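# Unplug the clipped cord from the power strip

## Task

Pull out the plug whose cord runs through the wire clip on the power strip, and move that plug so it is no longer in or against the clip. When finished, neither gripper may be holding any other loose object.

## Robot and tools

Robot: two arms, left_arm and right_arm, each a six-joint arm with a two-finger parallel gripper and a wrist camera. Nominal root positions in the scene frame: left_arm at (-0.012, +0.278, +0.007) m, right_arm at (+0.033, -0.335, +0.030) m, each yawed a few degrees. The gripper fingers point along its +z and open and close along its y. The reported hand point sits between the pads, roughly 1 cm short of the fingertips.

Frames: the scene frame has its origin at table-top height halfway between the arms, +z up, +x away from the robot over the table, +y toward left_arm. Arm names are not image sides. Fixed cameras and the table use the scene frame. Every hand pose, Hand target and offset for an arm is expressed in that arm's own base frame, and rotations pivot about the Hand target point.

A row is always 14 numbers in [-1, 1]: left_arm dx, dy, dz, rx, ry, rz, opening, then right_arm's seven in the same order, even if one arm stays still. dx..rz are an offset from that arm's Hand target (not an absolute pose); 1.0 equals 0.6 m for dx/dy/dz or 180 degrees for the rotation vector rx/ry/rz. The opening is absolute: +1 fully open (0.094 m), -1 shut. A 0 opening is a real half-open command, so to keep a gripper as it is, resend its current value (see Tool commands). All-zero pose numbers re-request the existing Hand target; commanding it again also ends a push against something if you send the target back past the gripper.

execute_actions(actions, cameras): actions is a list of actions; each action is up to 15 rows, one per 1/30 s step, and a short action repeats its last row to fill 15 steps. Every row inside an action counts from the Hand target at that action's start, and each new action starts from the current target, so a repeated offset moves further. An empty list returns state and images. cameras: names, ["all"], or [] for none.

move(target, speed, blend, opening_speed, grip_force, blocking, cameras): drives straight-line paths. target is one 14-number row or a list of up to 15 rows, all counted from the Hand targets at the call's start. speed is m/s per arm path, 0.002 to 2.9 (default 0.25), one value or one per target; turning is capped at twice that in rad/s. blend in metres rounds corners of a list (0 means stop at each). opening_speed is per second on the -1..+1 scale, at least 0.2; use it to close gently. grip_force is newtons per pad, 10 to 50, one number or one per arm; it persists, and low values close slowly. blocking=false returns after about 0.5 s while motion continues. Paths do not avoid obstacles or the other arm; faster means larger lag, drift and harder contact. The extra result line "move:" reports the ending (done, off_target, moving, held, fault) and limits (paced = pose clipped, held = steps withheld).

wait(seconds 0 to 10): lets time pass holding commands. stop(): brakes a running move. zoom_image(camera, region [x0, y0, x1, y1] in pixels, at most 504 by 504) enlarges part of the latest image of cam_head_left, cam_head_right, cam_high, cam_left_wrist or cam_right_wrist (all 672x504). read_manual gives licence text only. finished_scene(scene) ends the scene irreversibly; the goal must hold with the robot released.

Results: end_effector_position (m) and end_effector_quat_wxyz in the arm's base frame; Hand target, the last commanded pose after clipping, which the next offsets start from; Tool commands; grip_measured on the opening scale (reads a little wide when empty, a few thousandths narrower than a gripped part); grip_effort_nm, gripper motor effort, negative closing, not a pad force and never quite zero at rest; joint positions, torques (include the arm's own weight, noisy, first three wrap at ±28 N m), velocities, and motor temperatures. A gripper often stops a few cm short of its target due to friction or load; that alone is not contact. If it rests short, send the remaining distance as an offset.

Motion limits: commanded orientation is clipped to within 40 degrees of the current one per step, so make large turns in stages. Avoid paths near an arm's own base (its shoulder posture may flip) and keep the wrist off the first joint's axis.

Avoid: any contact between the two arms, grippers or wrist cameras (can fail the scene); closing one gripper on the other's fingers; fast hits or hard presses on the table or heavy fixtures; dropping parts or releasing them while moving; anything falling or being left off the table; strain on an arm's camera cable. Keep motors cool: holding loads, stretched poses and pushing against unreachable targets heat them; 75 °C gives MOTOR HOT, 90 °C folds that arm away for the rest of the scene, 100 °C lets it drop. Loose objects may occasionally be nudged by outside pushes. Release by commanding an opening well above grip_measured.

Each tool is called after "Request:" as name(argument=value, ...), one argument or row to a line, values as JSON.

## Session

Request:
execute_actions(
  actions=[],
)

Scene clock: 0.00 s.
left_arm: end_effector_position=(+0.3936, +0.0401, +0.1222) grip_measured=+1.000 grip_effort_nm=n/a end_effector_quat_wxyz=(+0.617, -0.074, +0.782, +0.049) | right_arm: end_effector_position=(+0.3954, -0.0154, +0.0908) grip_measured=+1.000 grip_effort_nm=n/a end_effector_quat_wxyz=(+0.572, +0.025, +0.817, -0.062)
Joint positions: left_arm=[0.04 1.496 0.334 0.925 -0.129 -0.046 0.094] | right_arm=[0.031 1.559 0.358 0.852 0.159 -0.02 0.094]
Joint velocities: within noise
Joint torques (N m): no reading
Motor temperatures (°C): left_arm=[23 24 25 22 22 22 22] | right_arm=[24 24 27 24 24 22 20]
Heat: left arm: 25 °C; right arm: 27 °C.
Hand target: left_arm +0.3966, +0.0404, +0.1320; +0.628, -0.074, +0.773, +0.049 | right_arm +0.3966, -0.0154, +0.0936; +0.575, +0.025, +0.816, -0.062
Tool commands: left_gripper/opening=+1.0 right_gripper/opening=+1.0
camera_calibration:
cam_left_wrist: T_world_to_cam=[[0.210258, -0.977383, -0.0226878, -0.0379192], [-0.791727, -0.156613, -0.590458, 0.403464], [0.57355, 0.142111, -0.806749, -0.0232839], [0, 0, 0, 1]] pos_world=[0.34076, 0.0294351, 0.218584]
cam_right_wrist: T_world_to_cam=[[-0.082367, -0.996315, 0.023937, 0.021369], [-0.869345, 0.0600847, -0.490539, 0.405306], [0.487293, -0.0612138, -0.87109, -0.00924583], [0, 0, 0, 1]] pos_world=[0.358616, -0.00362845, 0.190253]

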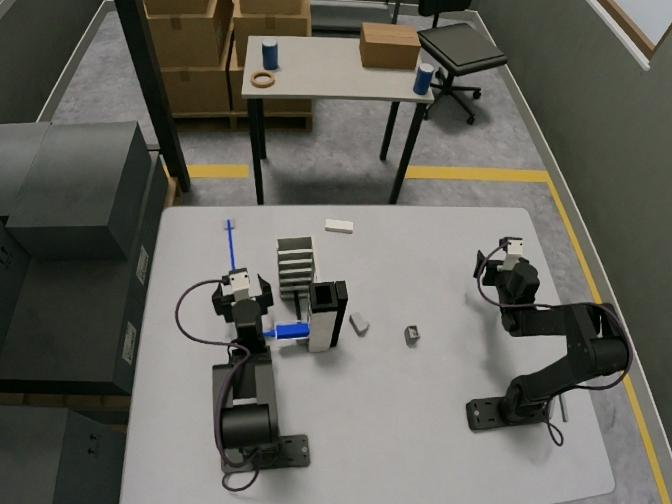

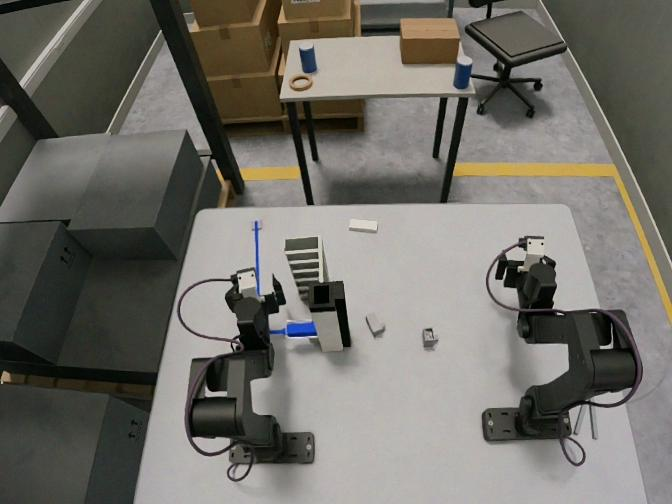

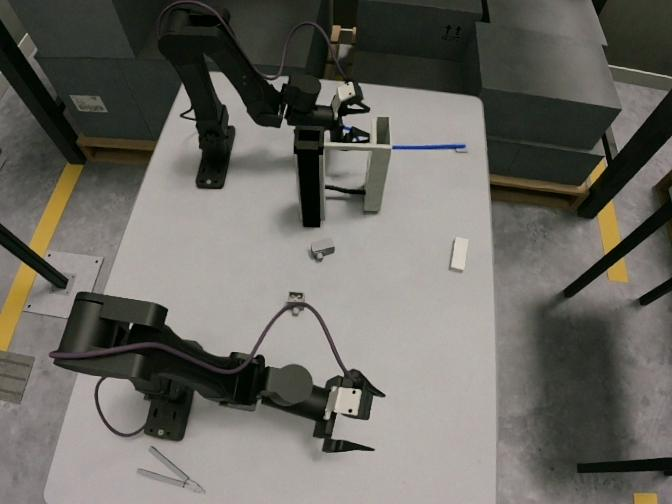

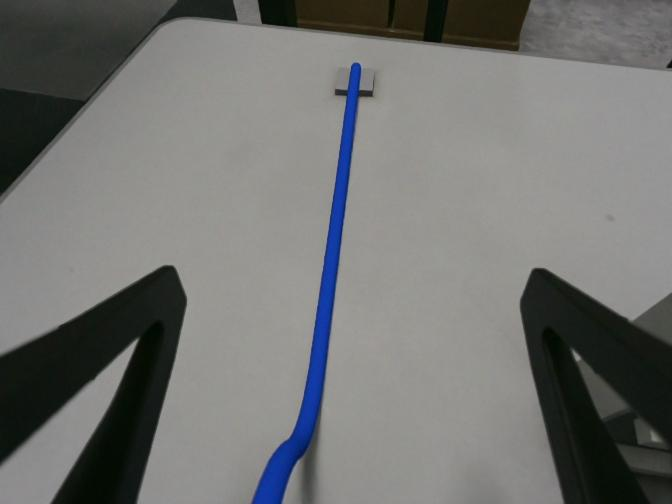

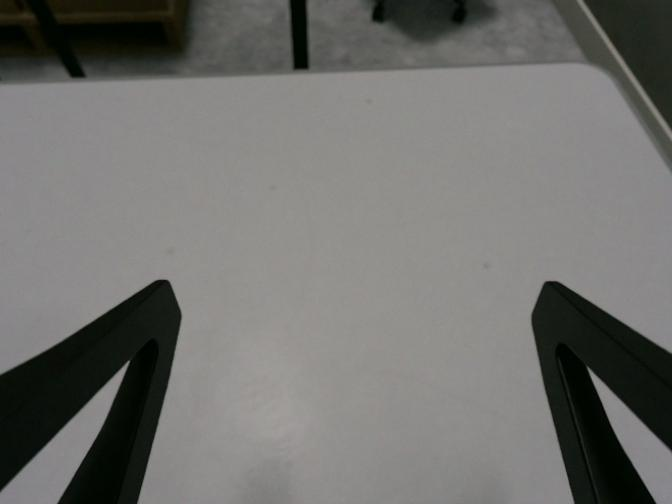

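Request:
zoom_image(
  camera="cam_head_left",
  region=[220, 270, 380, 390],
)

Request:
zoom_image(
  camera="cam_head_right",
  region=[220, 270, 380, 390],
)

Request:
zoom_image(
  camera="cam_high",
  region=[250, 80, 410, 240],
)

Scaled by 3.150 from the camera's 672x504 image, which has a finer 960x720 frame.

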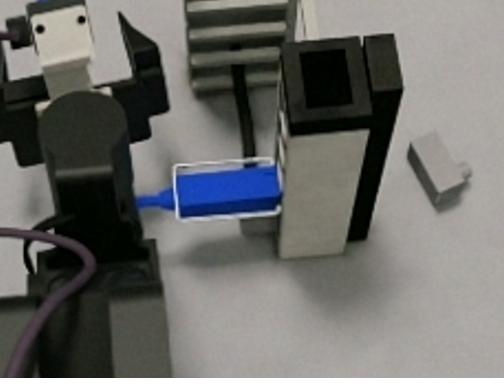

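Scaled by 3.150 from the camera's 672x504 image, which has a finer 960x720 frame.

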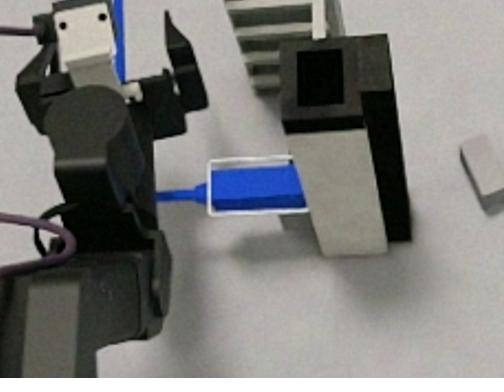

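Scaled by 3.150 from the camera's 672x504 image, which has a finer 960x720 frame.

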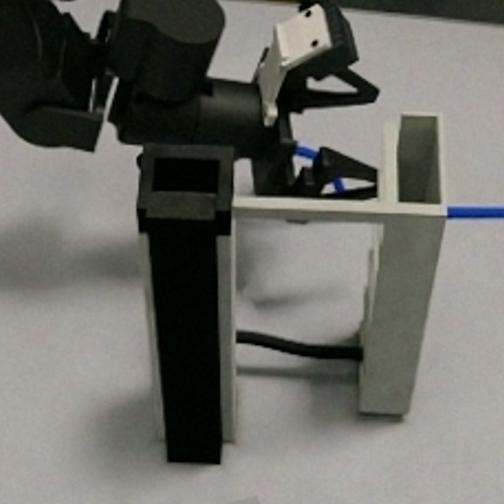

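Request:
move(
  target=[
    [0,0,0.1,0,0,0,-0.97,0,0,0,0,0,0,1],
    [-0.3027,-0.034,0.06,0.040,0.0673,-0.405,-0.97,0,0,0,0,0,0,1],
  ],
  blend=[0.03,0],
  speed=0.25,
  cameras=["all"],
)

Scene clock: 134.70 s.
left_arm: end_effector_position=(+0.2106, +0.0194, +0.1608) grip_measured=-0.961 grip_effort_nm=-0.50 end_effector_quat_wxyz=(+0.422, +0.408, +0.769, -0.253) | right_arm: end_effector_position=(+0.3954, -0.0154, +0.0908) grip_measured=+1.000 grip_effort_nm=0.01 end_effector_quat_wxyz=(+0.572, +0.025, +0.817, -0.062)
Joint positions: left_arm=[0.854 1.452 0.954 -1.544 0.953 2.077 0.002] | right_arm=[0.031 1.559 0.358 0.852 0.159 -0.02 0.094]
Joint torques (N m): left_arm=[-1.01 -4.1 8.54 -0.52 0.66 0.14] | right_arm=[0.02 -5.3 4.97 1.97 0.03 0.01]
Motor temperatures (°C): left_arm=[23 25 28 31 22 22 22] | right_arm=[24 26 29 36 24 22 20]
Heat: left arm: 31 °C; right arm: 36 °C.
Hand target: left_arm +0.2149, +0.0201, +0.1679; +0.458, +0.440, +0.719, -0.281 | right_arm +0.3966, -0.0154, +0.0936; +0.575, +0.025, +0.816, -0.062
Off the commanded pose: left_arm 0.008 m, 9 deg | right_arm 0.003 m, 0 deg.
joint sent to its limit (left arm) — joint 4 (wrist pitch), lower limit; joint 6 (wrist roll), upper limit. The joint targets are off in orientation, not in position.
move: off_target (left_arm)
camera_calibration:
cam_left_wrist: T_world_to_cam=[[-0.830236, -0.557412, -0.000257425, 0.188555], [-0.528366, 0.787121, -0.318228, 0.160602], [0.177587, -0.264069, -0.948014, 0.229721], [0, 0, 0, 1]] pos_world=[0.200606, 0.0393521, 0.268935]
cam_right_wrist: T_world_to_cam=[[-0.082367, -0.996315, 0.023937, 0.021369], [-0.869345, 0.0600847, -0.490539, 0.405306], [0.487293, -0.0612138, -0.87109, -0.00924583], [0, 0, 0, 1]] pos_world=[0.358616, -0.00362845, 0.190253]

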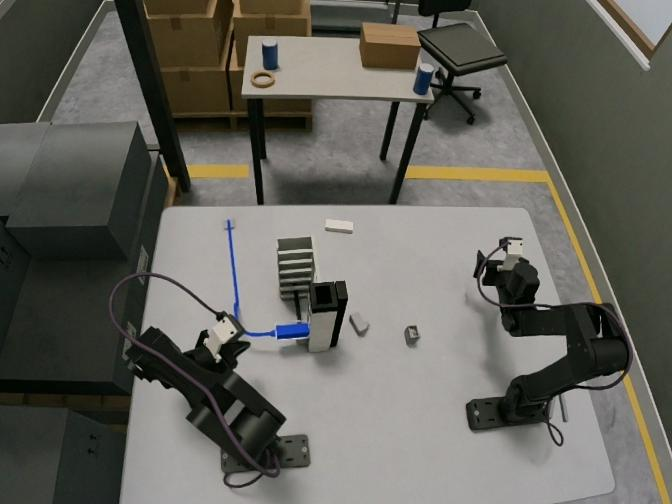

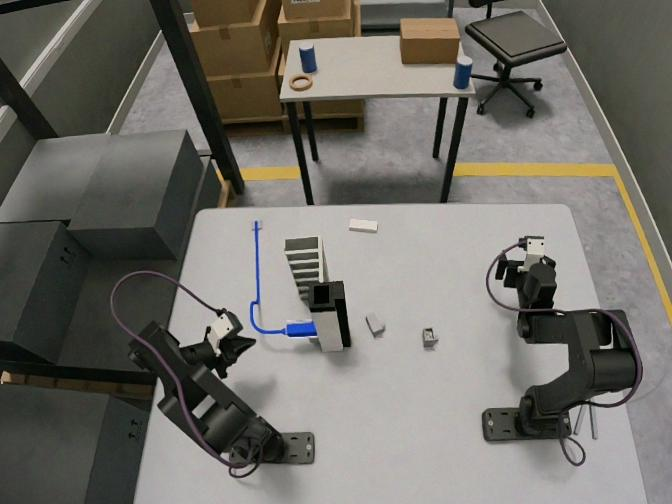

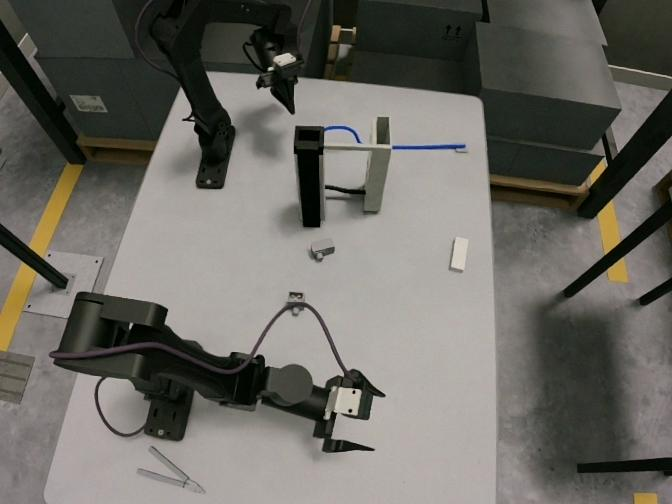

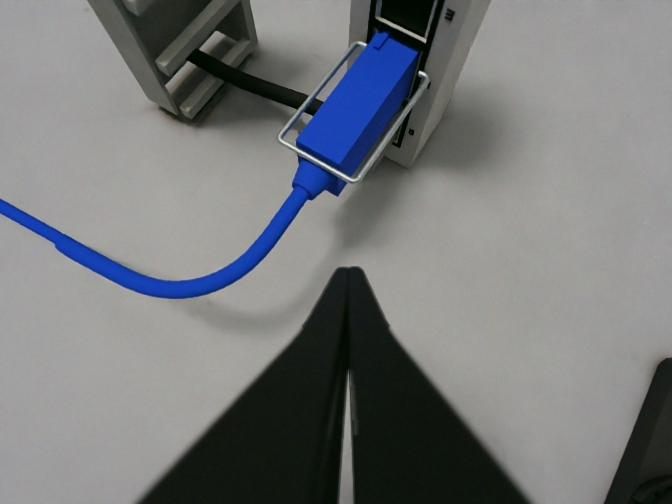

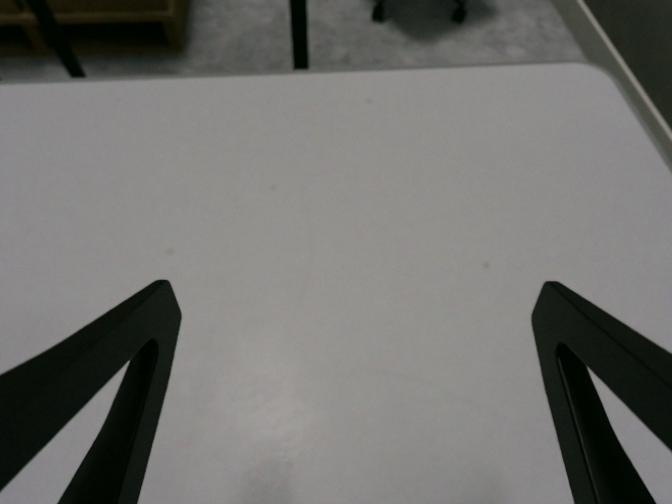

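Request:
move(
  target=[0,0,-0.11,0,0,0,-0.97,0,0,0,0,0,0,1],
  speed=0.2,
  cameras=["cam_left_wrist","cam_head_left","cam_head_right"],
)

Request:
zoom_image(
  camera="cam_head_right",
  region=[200, 270, 360, 390],
)

Scene clock: 179.83 s.
left_arm: end_effector_position=(+0.2125, +0.0226, +0.1004) grip_measured=-0.961 grip_effort_nm=-0.50 end_effector_quat_wxyz=(+0.414, +0.414, +0.769, -0.255) | right_arm: end_effector_position=(+0.3954, -0.0154, +0.0908) grip_measured=+1.000 grip_effort_nm=0.01 end_effector_quat_wxyz=(+0.572, +0.025, +0.817, -0.062)
Joint positions: left_arm=[0.848 1.568 0.81 -1.285 0.938 2.078 0.002] | right_arm=[0.031 1.559 0.358 0.852 0.159 -0.02 0.094]
Joint torques (N m): left_arm=[-0.73 -4.82 4.97 -0.3 0.77 0.13] | right_arm=[0.06 -5.27 5.07 1.98 0.01 0.01]
Heat: left arm: 29 °C; right arm: 37 °C.
Hand target: left_arm +0.2149, +0.0201, +0.1019; +0.458, +0.440, +0.719, -0.281 | right_arm +0.3966, -0.0154, +0.0936; +0.575, +0.025, +0.816, -0.062
Off the commanded pose: left_arm 0.004 m, 9 deg | right_arm 0.003 m, 0 deg.
joint sent to its limit (left arm) — joint 6 (wrist roll), upper limit. The joint targets are off in orientation, not in position.
move: off_target (left_arm)
camera_calibration:
cam_left_wrist: T_world_to_cam=[[-0.837299, -0.546732, 0.00372726, 0.192805], [-0.521396, 0.796409, -0.306396, 0.136957], [0.164548, -0.258489, -0.951897, 0.17599], [0, 0, 0, 1]] pos_world=[0.203885, 0.0418307, 0.208769]
Images, in order (width x height): cam_head_left 672x504, cam_head_right 672x504, cam_left_wrist 672x504.

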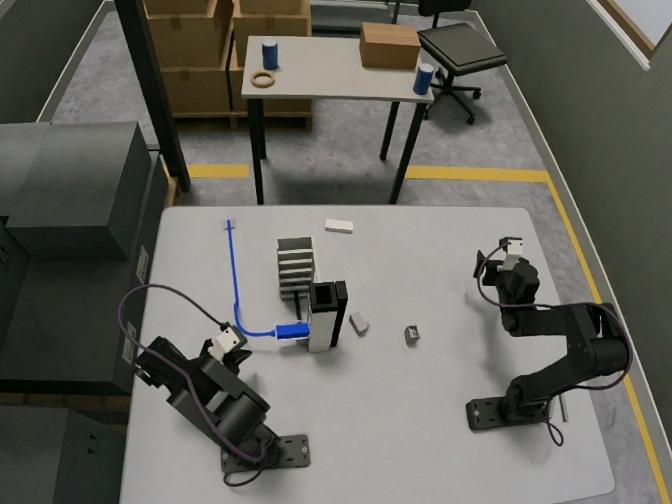

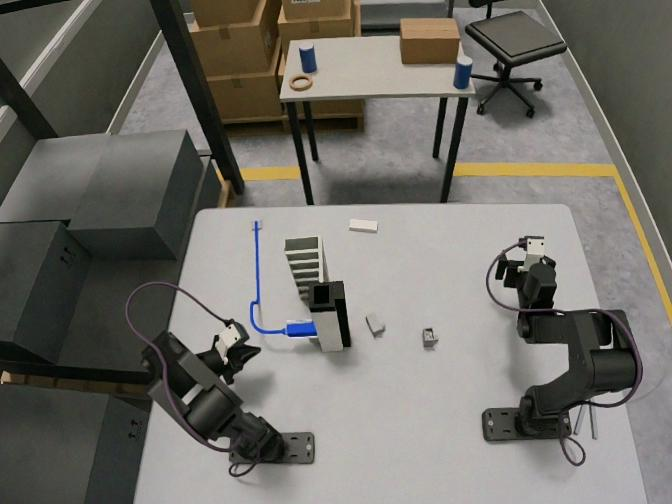

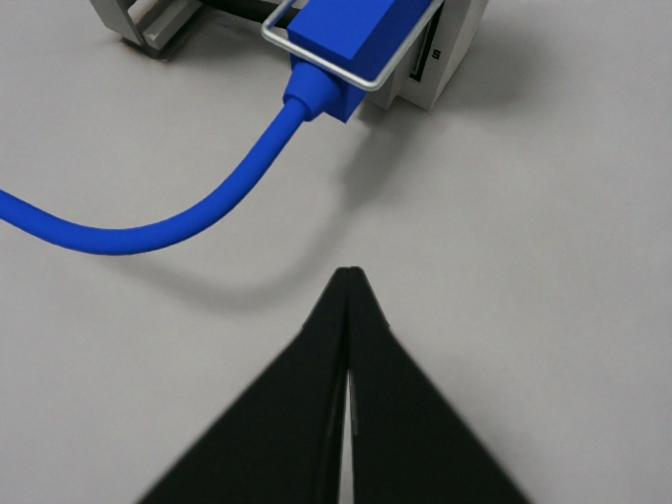

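Scaled by 3.150 from the camera's 672x504 image, which has a finer 960x720 frame.

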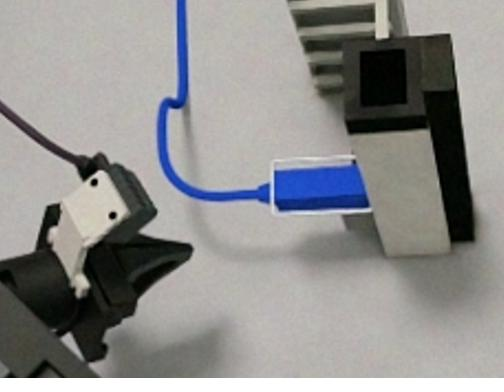

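Request:
move(
  target=[
    [0.0135,-0.04,-0.0415,0,0,0,-0.97,0,0,0,0,0,0,1],
    [0.042,-0.0835,-0.0415,0,0,0,-0.97,0,0,0,0,0,0,1],
  ],
  speed=0.1,
  cameras=["cam_left_wrist","cam_head_right"],
)

Request:
zoom_image(
  camera="cam_head_right",
  region=[200, 270, 360, 390],
)

Scene clock: 205.10 s.
left_arm: end_effector_position=(+0.2366, -0.0265, +0.0689) grip_measured=-0.961 grip_effort_nm=-0.51 end_effector_quat_wxyz=(+0.439, +0.439, +0.730, -0.286) | right_arm: end_effector_position=(+0.3954, -0.0154, +0.0908) grip_measured=+1.000 grip_effort_nm=0.01 end_effector_quat_wxyz=(+0.572, +0.025, +0.817, -0.062)
Joint positions: left_arm=[0.613 1.626 0.673 -0.923 1.078 1.879 0.002] | right_arm=[0.031 1.559 0.358 0.852 0.159 -0.02 0.094]
Joint torques (N m): left_arm=[-0.79 -7.27 4.56 0.04 0.99 0.02] | right_arm=[0.08 -5.38 4.96 1.99 0.05 0.01]
Heat: left arm: 28 °C; right arm: 38 °C.
Hand target: left_arm +0.2402, -0.0301, +0.0771; +0.458, +0.440, +0.719, -0.281 | right_arm +0.3966, -0.0154, +0.0936; +0.575, +0.025, +0.816, -0.062
Off the commanded pose: left_arm 0.010 m, 3 deg | right_arm 0.003 m, 0 deg.
move: off_target (left_arm)
camera_calibration:
cam_left_wrist: T_world_to_cam=[[-0.880089, -0.474654, -0.012162, 0.199331], [-0.433375, 0.813488, -0.387846, 0.164301], [0.193986, -0.336068, -0.921644, 0.118237], [0, 0, 0, 1]] pos_world=[0.223697, 0.000691826, 0.175121]
Images, in order (width x height): cam_head_right 672x504, cam_left_wrist 672x504.

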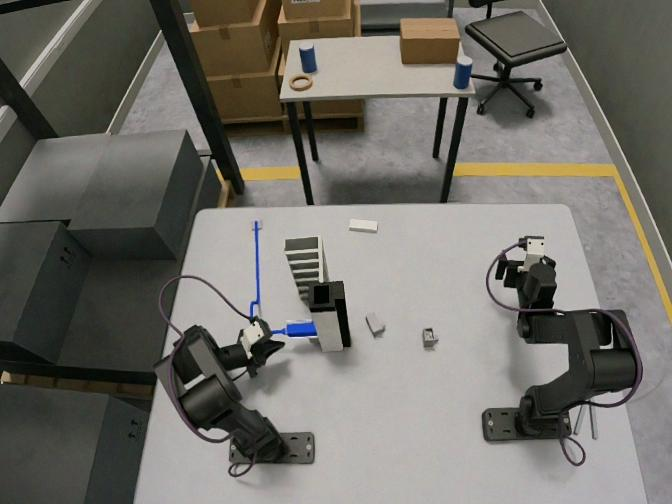

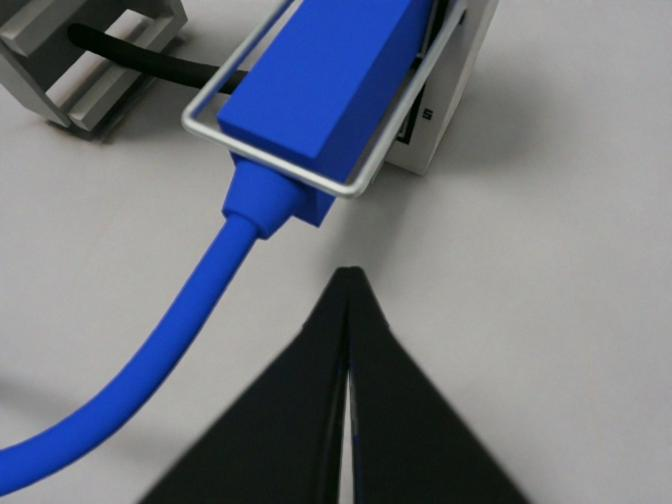

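Scaled by 3.150 from the camera's 672x504 image, which has a finer 960x720 frame.

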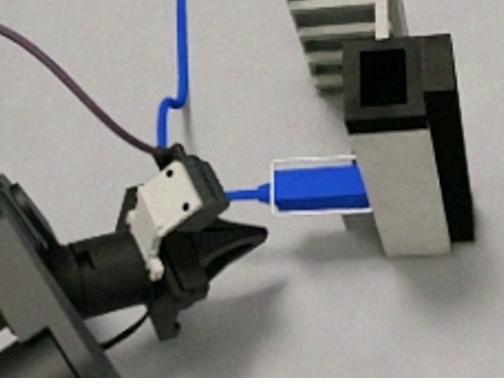

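Request:
move(
  target=[
    [0.0055,-0.0235,0.0,0,0,0,-0.97,0,0,0,0,0,0,1],
    [0.004,-0.027,0.085,0,0,0,-0.97,0,0,0,0,0,0,1],
  ],
  speed=0.08,
  cameras=["cam_left_wrist","cam_head_right"],
)

Request:
zoom_image(
  camera="cam_head_right",
  region=[200, 270, 360, 390],
)

Scene clock: 224.80 s.
left_arm: end_effector_position=(+0.2366, -0.0450, +0.1144) grip_measured=-0.961 grip_effort_nm=-0.50 end_effector_quat_wxyz=(+0.438, +0.435, +0.733, -0.286) | right_arm: end_effector_position=(+0.3954, -0.0154, +0.0908) grip_measured=+1.000 grip_effort_nm=0.01 end_effector_quat_wxyz=(+0.572, +0.025, +0.817, -0.062)
Joint positions: left_arm=[0.535 1.414 0.705 -1.013 1.095 1.698 0.002] | right_arm=[0.031 1.559 0.358 0.852 0.159 -0.02 0.094]
Joint torques (N m): left_arm=[-0.55 -5.6 8.42 0.09 0.99 0.08] | right_arm=[0.03 -5.31 5.07 2 0.03 0]
Heat: left arm: 27 °C; right arm: 39 °C.
Hand target: left_arm +0.2426, -0.0462, +0.1281; +0.458, +0.440, +0.719, -0.281 | right_arm +0.3966, -0.0154, +0.0936; +0.575, +0.025, +0.816, -0.062
Off the commanded pose: left_arm 0.015 m, 3 deg | right_arm 0.003 m, 0 deg.
move: off_target (left_arm)
camera_calibration:
cam_left_wrist: T_world_to_cam=[[-0.876388, -0.481571, -0.00572536, 0.189138], [-0.442318, 0.809543, -0.385999, 0.19863], [0.190521, -0.335753, -0.922481, 0.15488], [0, 0, 0, 1]] pos_world=[0.224108, -0.0177145, 0.220628]
Images, in order (width x height): cam_head_right 672x504, cam_left_wrist 672x504.

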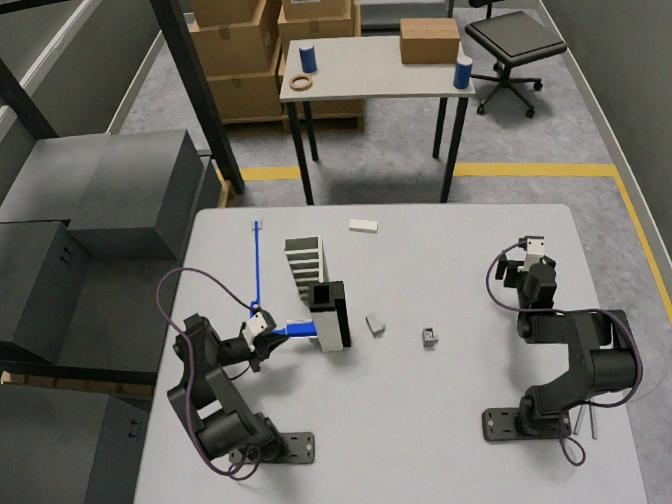

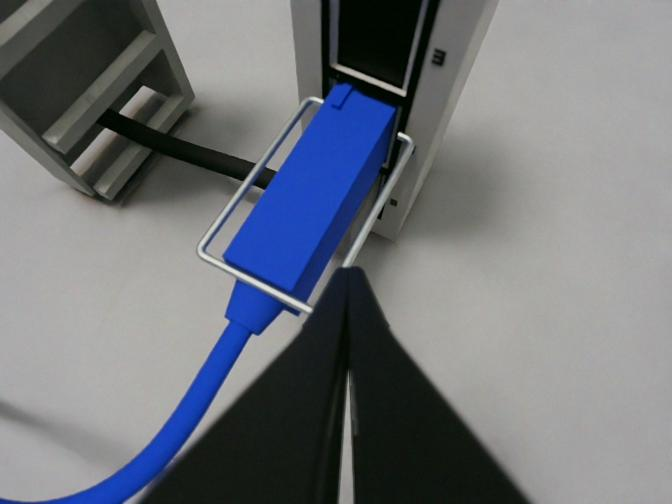

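Scaled by 3.150 from the camera's 672x504 image, which has a finer 960x720 frame.

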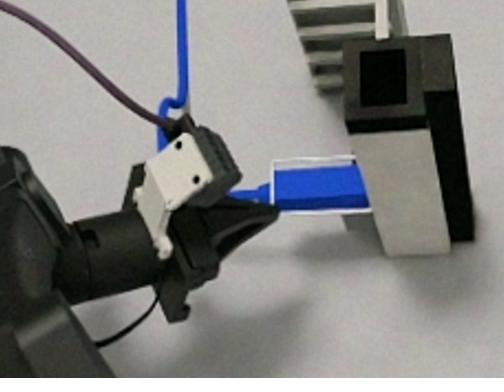

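Request:
move(
  target=[
    [-0.0193,0.0387,0.0,0,0,0,-0.97,0,0,0,0,0,0,1],
    [-0.0193,0.0387,-0.09,0,0,0,-0.97,0,0,0,0,0,0,1],
    [0.009,0.0128,-0.0885,0,0,0,-0.97,0,0,0,0,0,0,1],
  ],
  speed=0.1,
  cameras=["cam_left_wrist","cam_head_right"],
)

Request:
zoom_image(
  camera="cam_left_wrist",
  region=[200, 100, 450, 350],
)

Scene clock: 239.63 s.
left_arm: end_effector_position=(+0.2451, -0.0341, +0.0662) grip_measured=-0.961 grip_effort_nm=-0.50 end_effector_quat_wxyz=(+0.439, +0.437, +0.732, -0.283) | right_arm: end_effector_position=(+0.3954, -0.0154, +0.0908) grip_measured=+1.000 grip_effort_nm=0.01 end_effector_quat_wxyz=(+0.572, +0.025, +0.817, -0.062)
Joint positions: left_arm=[0.559 1.605 0.649 -0.808 1.09 1.753 0.002] | right_arm=[0.031 1.559 0.358 0.852 0.159 -0.02 0.094]
Joint torques (N m): left_arm=[-0.92 -7.23 4.74 0.26 1.01 0.01] | right_arm=[-0.01 -5.29 4.97 1.98 0.05 0]
Heat: left arm: 28 °C; right arm: 39 °C.
Hand target: left_arm +0.2479, -0.0385, +0.0750; +0.458, +0.440, +0.719, -0.281 | right_arm +0.3966, -0.0154, +0.0936; +0.575, +0.025, +0.816, -0.062
Off the commanded pose: left_arm 0.010 m, 3 deg | right_arm 0.003 m, 0 deg.
move: off_target (left_arm)
camera_calibration:
cam_left_wrist: T_world_to_cam=[[-0.877262, -0.479833, -0.013143, 0.202308], [-0.438393, 0.81205, -0.38521, 0.174033], [0.195509, -0.332168, -0.922735, 0.111441], [0, 0, 0, 1]] pos_world=[0.231984, -0.00723208, 0.172529]
Images, in order (width x height): cam_head_right 672x504, cam_left_wrist 672x504.

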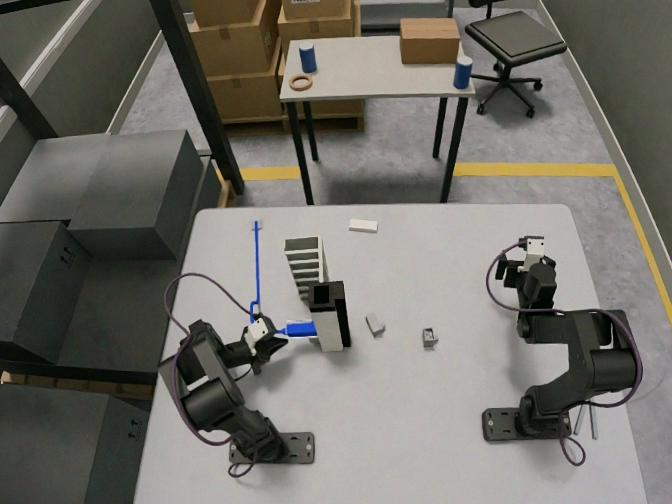

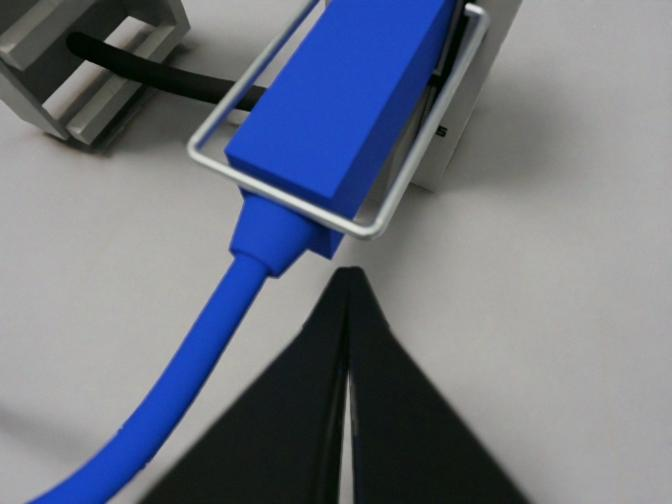

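Scaled by 2.016 from the camera's 672x504 image, which has a finer 960x720 frame.

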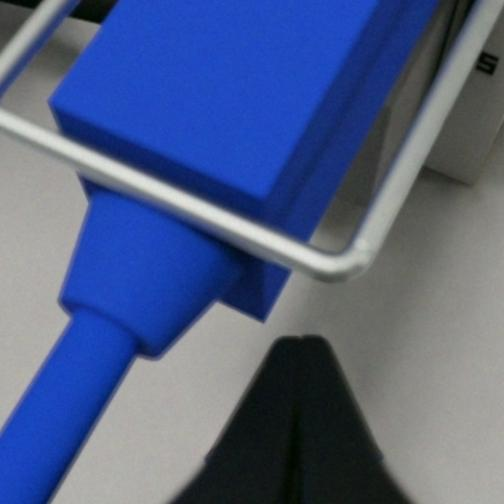

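Request:
move(
  target=[0.0005,-0.0225,0.002,0,0,-0.0556,-0.97,0,0,0,0,0,0,1],
  speed=0.06,
  cameras=["cam_left_wrist"],
)

Request:
zoom_image(
  camera="cam_left_wrist",
  region=[200, 100, 450, 350],
)

Scene clock: 255.50 s.
left_arm: end_effector_position=(+0.2424, -0.0507, +0.0705) grip_measured=-0.961 grip_effort_nm=-0.50 end_effector_quat_wxyz=(+0.421, +0.498, +0.688, -0.319) | right_arm: end_effector_position=(+0.3954, -0.0154, +0.0908) grip_measured=+1.000 grip_effort_nm=0.01 end_effector_quat_wxyz=(+0.572, +0.025, +0.817, -0.062)
Joint positions: left_arm=[0.485 1.705 0.754 -0.984 1.078 1.957 0.002] | right_arm=[0.031 1.559 0.358 0.852 0.159 -0.02 0.094]
Joint torques (N m): left_arm=[-0.88 -5.31 7.06 -0.27 0.81 0.16] | right_arm=[-0.01 -5.29 5.05 1.98 0.05 0]
Motor temperatures (°C): left_arm=[23 26 27 26 24 22 22] | right_arm=[24 26 30 39 24 22 20]
Heat: left arm: 27 °C; right arm: 39 °C.
Hand target: left_arm +0.2483, -0.0520, +0.0762; +0.432, +0.501, +0.678, -0.320 | right_arm +0.3966, -0.0154, +0.0936; +0.575, +0.025, +0.816, -0.062
Off the commanded pose: left_arm 0.008 m, 2 deg | right_arm 0.003 m, 0 deg.
move: done
camera_calibration:
cam_left_wrist: T_world_to_cam=[[-0.945058, -0.326028, -0.0239141, 0.217177], [-0.290183, 0.870337, -0.397878, 0.155901], [0.150533, -0.369078, -0.917127, 0.119025], [0, 0, 0, 1]] pos_world=[0.232567, -0.0209513, 0.176384]
Images, in order (width x height): cam_left_wrist 672x504.

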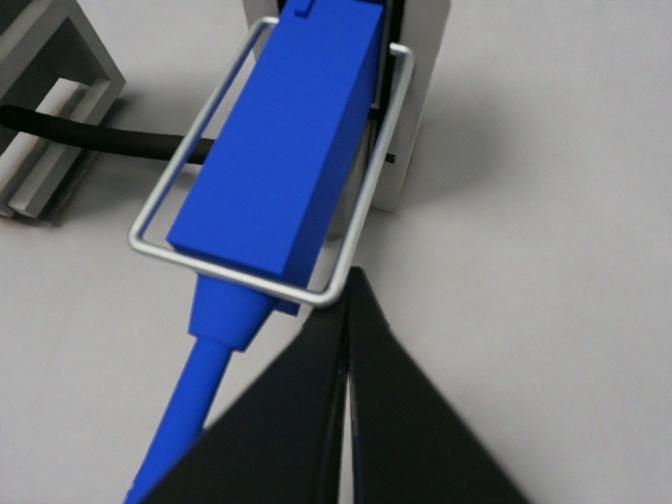

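Scaled by 2.016 from the camera's 672x504 image, which has a finer 960x720 frame.

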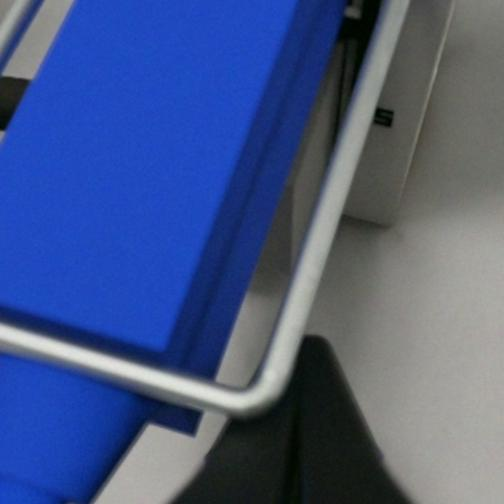

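Request:
move(
  target=[
    [0.008,0.001,0.0,0,0,0,-0.97,0,0,0,0,0,0,1],
    [0.008,0.001,0.06,0,0,0,-0.97,0,0,0,0,0,0,1],
  ],
  speed=0.06,
  cameras=["cam_left_wrist","cam_head_right"],
)

Request:
zoom_image(
  camera="cam_left_wrist",
  region=[200, 100, 450, 350],
)

Scene clock: 268.33 s.
left_arm: end_effector_position=(+0.2446, -0.0440, +0.0843) grip_measured=-0.961 grip_effort_nm=-0.50 end_effector_quat_wxyz=(+0.392, +0.516, +0.695, -0.311) | right_arm: end_effector_position=(+0.3954, -0.0154, +0.0908) grip_measured=+1.000 grip_effort_nm=0.01 end_effector_quat_wxyz=(+0.572, +0.025, +0.817, -0.062)
Joint positions: left_arm=[0.478 1.671 0.836 -1.093 1.009 1.955 0.002] | right_arm=[0.031 1.559 0.358 0.852 0.159 -0.02 0.094]
Joint torques (N m): left_arm=[-0.65 -8.81 7.92 -0.73 1.58 0.07] | right_arm=[-0.02 -5.27 5.01 1.99 0.03 0.02]
Heat: left arm: 28 °C; right arm: 39 °C.
Hand target: left_arm +0.2530, -0.0515, +0.1121; +0.432, +0.501, +0.678, -0.320 | right_arm +0.3966, -0.0154, +0.0936; +0.575, +0.025, +0.816, -0.062
Off the commanded pose: left_arm 0.030 m, 5 deg | right_arm 0.003 m, 0 deg.
move: off_target (left_arm)
camera_calibration:
cam_left_wrist: T_world_to_cam=[[-0.954914, -0.296349, -0.0177636, 0.224895], [-0.273225, 0.900654, -0.337891, 0.14835], [0.116133, -0.317804, -0.941018, 0.146495], [0, 0, 0, 1]] pos_world=[0.238275, -0.0204078, 0.191976]
Images, in order (width x height): cam_head_right 672x504, cam_left_wrist 672x504.

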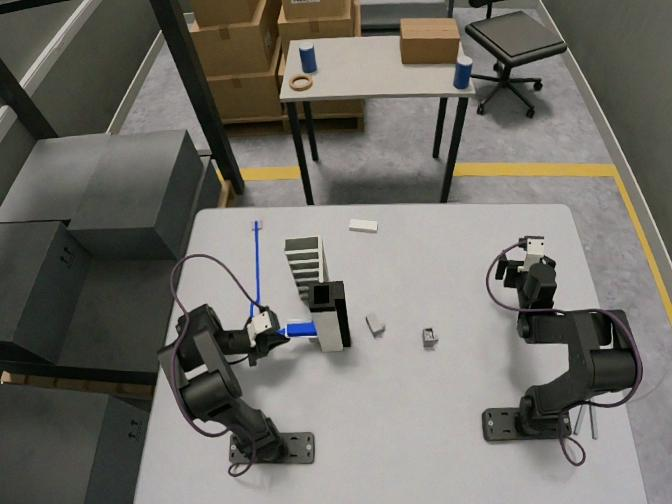

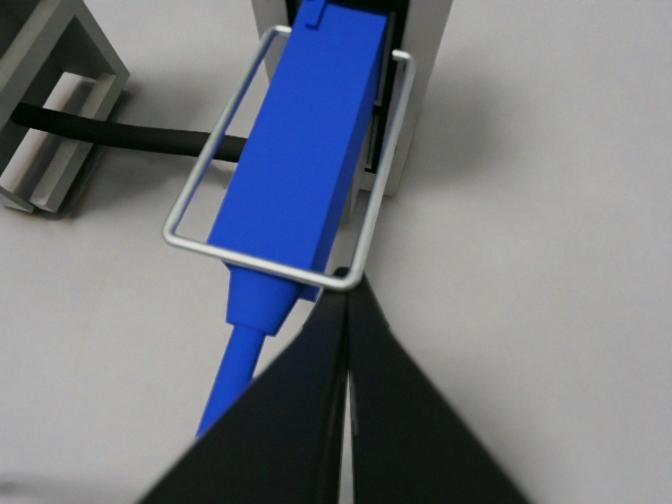

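Scaled by 2.016 from the camera's 672x504 image, which has a finer 960x720 frame.

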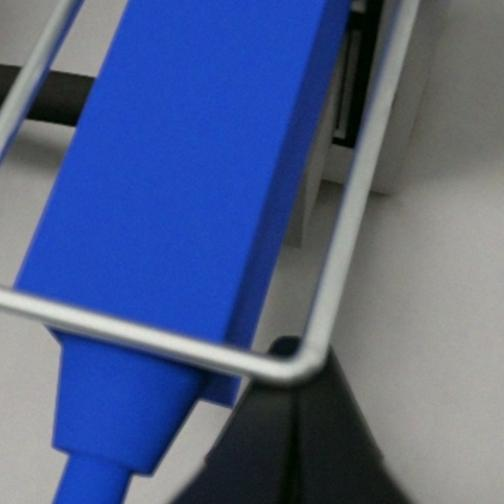

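Request:
move(
  target=[0.006,-0.025,0.06,0,0,0,-0.97,0,0,0,0,0,0,1],
  speed=0.06,
  cameras=["cam_left_wrist","cam_head_right"],
)

Request:
zoom_image(
  camera="cam_head_right",
  region=[200, 270, 360, 390],
)

Scene clock: 273.20 s.
left_arm: end_effector_position=(+0.2438, -0.0407, +0.0985) grip_measured=-0.961 grip_effort_nm=-0.50 end_effector_quat_wxyz=(+0.355, +0.527, +0.717, -0.288) | right_arm: end_effector_position=(+0.3954, -0.0154, +0.0908) grip_measured=+1.000 grip_effort_nm=0.01 end_effector_quat_wxyz=(+0.572, +0.025, +0.817, -0.062)
Joint positions: left_arm=[0.451 1.58 0.882 -1.138 0.923 1.851 0.002] | right_arm=[0.031 1.559 0.358 0.852 0.159 -0.02 0.094]
Joint torques (N m): left_arm=[-2.47 -9.43 9.54 -0.83 2.64 0.05] | right_arm=[-0.01 -5.24 5.07 2 0.04 0.02]
Heat: left arm: 28 °C; right arm: 39 °C.
Hand target: left_arm +0.2567, -0.0664, +0.1482; +0.432, +0.501, +0.678, -0.320 | right_arm +0.3966, -0.0154, +0.0936; +0.575, +0.025, +0.816, -0.062
Off the commanded pose: left_arm 0.057 m, 11 deg | right_arm 0.003 m, 0 deg.
move: off_target (left_arm)
camera_calibration:
cam_left_wrist: T_world_to_cam=[[-0.954809, -0.297081, -0.00904608, 0.22433], [-0.286143, 0.927034, -0.242344, 0.144825], [0.0803818, -0.228804, -0.970148, 0.176265], [0, 0, 0, 1]] pos_world=[0.241464, -0.0272838, 0.20813]
Images, in order (width x height): cam_head_right 672x504, cam_left_wrist 672x504.

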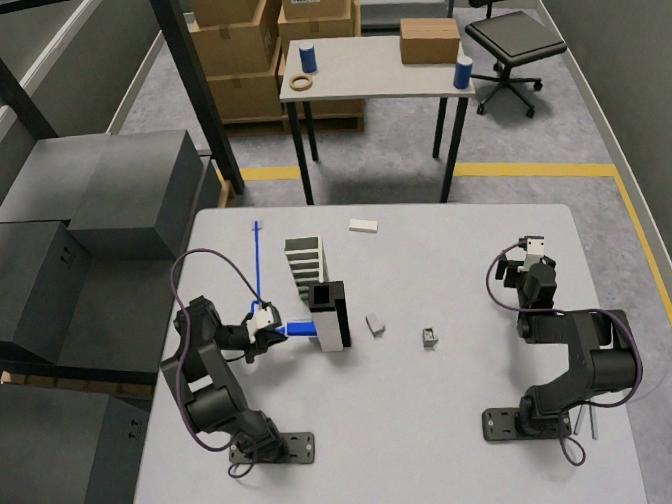

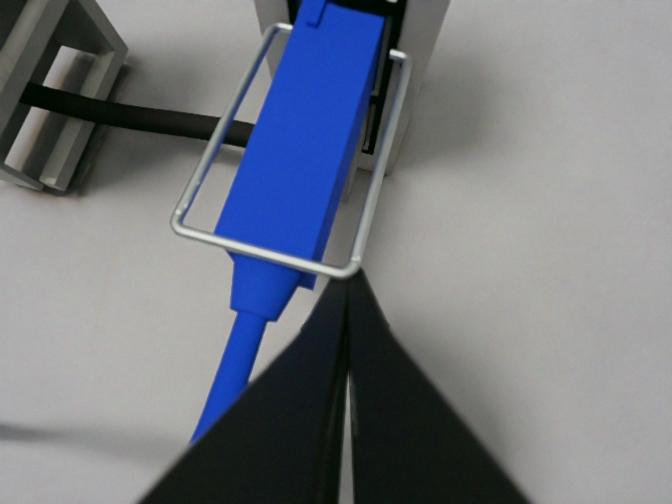

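Scaled by 3.150 from the camera's 672x504 image, which has a finer 960x720 frame.

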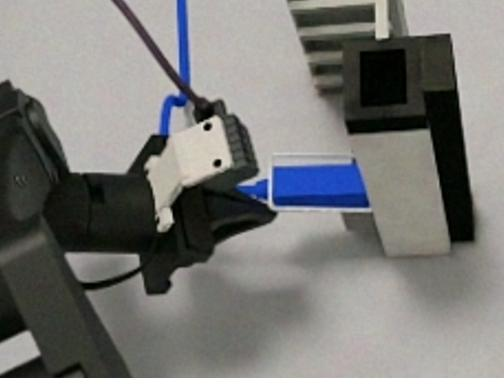

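Request:
move(
  target=[
    [-0.0245,0.0523,-0.1053,0,0,0,-0.97,0,0,0,0,0,0,1],
    [-0.0695,0.0823,-0.1053,0,0,0,-0.97,0,0,0,0,0,0,1],
    [-0.0628,0.0707,-0.11,-0.0635,-0.0348,0.1272,-0.97,0,0,0,0,0,0,1],
  ],
  speed=0.12,
  cameras=["cam_left_wrist","cam_head_right","cam_head_left"],
)

Request:
zoom_image(
  camera="cam_head_right",
  region=[200, 270, 360, 390],
)

Scene clock: 329.90 s.
left_arm: end_effector_position=(+0.2158, -0.0255, +0.0773) grip_measured=-0.961 grip_effort_nm=-0.50 end_effector_quat_wxyz=(+0.553, +0.339, +0.711, -0.270) | right_arm: end_effector_position=(+0.3954, -0.0154, +0.0908) grip_measured=+1.000 grip_effort_nm=0.01 end_effector_quat_wxyz=(+0.572, +0.025, +0.817, -0.062)
Joint positions: left_arm=[0.8 1.616 0.465 -0.894 1.296 2.051 0.002] | right_arm=[0.031 1.559 0.358 0.852 0.159 -0.02 0.094]
Joint torques (N m): left_arm=[0.49 -4.22 3.52 -0.15 1 0.03] | right_arm=[0.02 -5.38 5.07 1.98 0.05 0.02]
Motor temperatures (°C): left_arm=[23 28 31 26 31 22 22] | right_arm=[24 26 30 40 24 22 20]
Heat: left arm: 31 °C; right arm: 40 °C.
Hand target: left_arm +0.2190, -0.0240, +0.0822; +0.570, +0.328, +0.705, -0.265 | right_arm +0.3966, -0.0154, +0.0936; +0.575, +0.025, +0.816, -0.062
Off the commanded pose: left_arm 0.006 m, 2 deg | right_arm 0.003 m, 0 deg.
move: done
camera_calibration:
cam_left_wrist: T_world_to_cam=[[-0.758223, -0.651416, -0.0274992, 0.151961], [-0.516691, 0.626063, -0.584017, 0.186018], [0.397654, -0.428606, -0.811276, 0.0755581], [0, 0, 0, 1]] pos_world=[0.181288, 0.0149158, 0.174115]
Images, in order (width x height): cam_head_left 672x504, cam_head_right 672x504, cam_left_wrist 672x504.

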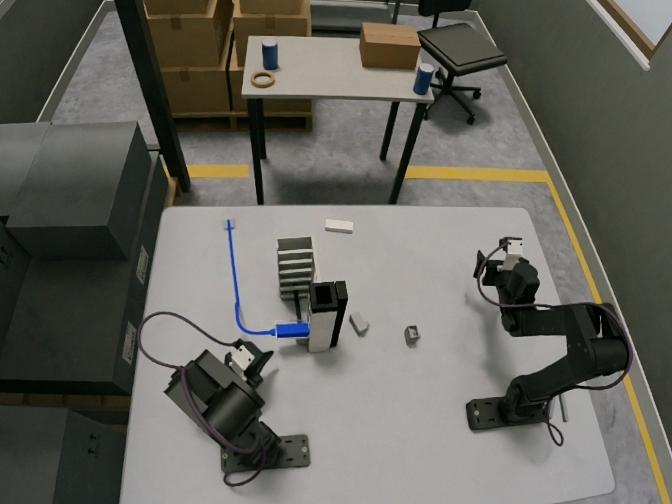

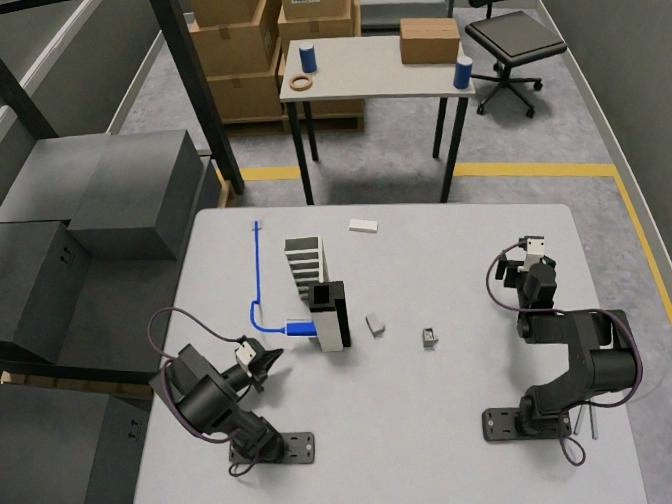

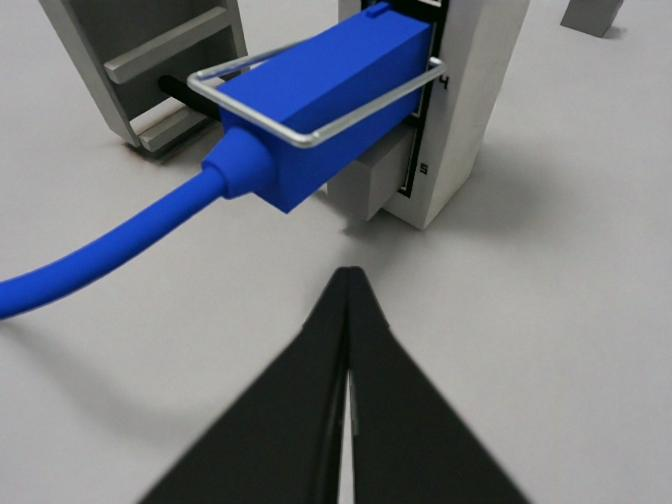

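Scaled by 3.150 from the camera's 672x504 image, which has a finer 960x720 frame.

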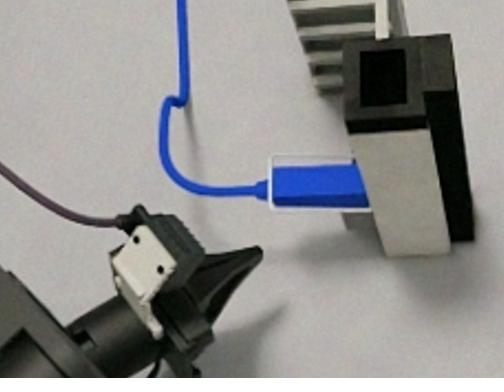

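Request:
move(
  target=[0.046,-0.0425,0.0,0,0,0,-0.97,0,0,0,0,0,0,1],
  speed=0.08,
  cameras=["cam_left_wrist"],
)

Request:
zoom_image(
  camera="cam_left_wrist",
  region=[200, 100, 450, 350],
)

Scene clock: 346.17 s.
left_arm: end_effector_position=(+0.2464, -0.0468, +0.0765) grip_measured=-0.961 grip_effort_nm=-0.50 end_effector_quat_wxyz=(+0.559, +0.316, +0.717, -0.270) | right_arm: end_effector_position=(+0.3954, -0.0154, +0.0908) grip_measured=+1.000 grip_effort_nm=0.01 end_effector_quat_wxyz=(+0.572, +0.025, +0.817, -0.062)
Joint positions: left_arm=[0.574 1.374 0.227 0.09 1.305 1.007 0.002] | right_arm=[0.031 1.559 0.358 0.852 0.159 -0.02 0.094]
Joint torques (N m): left_arm=[-0.77 -4.55 5.04 1.45 0.76 0.04] | right_arm=[0.02 -5.34 5.04 2 0.03 0.02]
Heat: left arm: 29 °C; right arm: 40 °C.
Hand target: left_arm +0.2465, -0.0495, +0.0822; +0.570, +0.328, +0.705, -0.265 | right_arm +0.3966, -0.0154, +0.0936; +0.575, +0.025, +0.816, -0.062
Off the commanded pose: left_arm 0.006 m, 2 deg | right_arm 0.003 m, 0 deg.
move: done
camera_calibration:
cam_left_wrist: T_world_to_cam=[[-0.731612, -0.681716, -0.00267755, 0.151451], [-0.54724, 0.589627, -0.594027, 0.221333], [0.406536, -0.433132, -0.804441, 0.0507023], [0, 0, 0, 1]] pos_world=[0.211313, -0.00529646, 0.17267]
Images, in order (width x height): cam_left_wrist 672x504.

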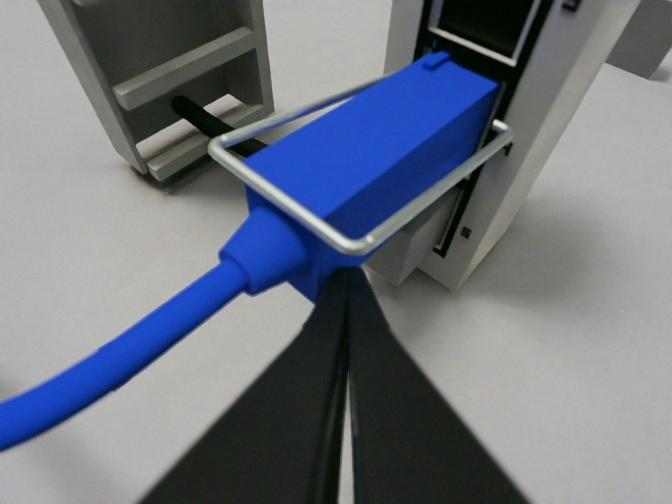

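Scaled by 2.016 from the camera's 672x504 image, which has a finer 960x720 frame.

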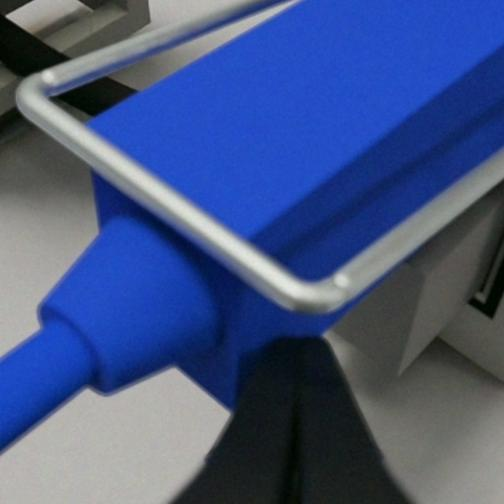

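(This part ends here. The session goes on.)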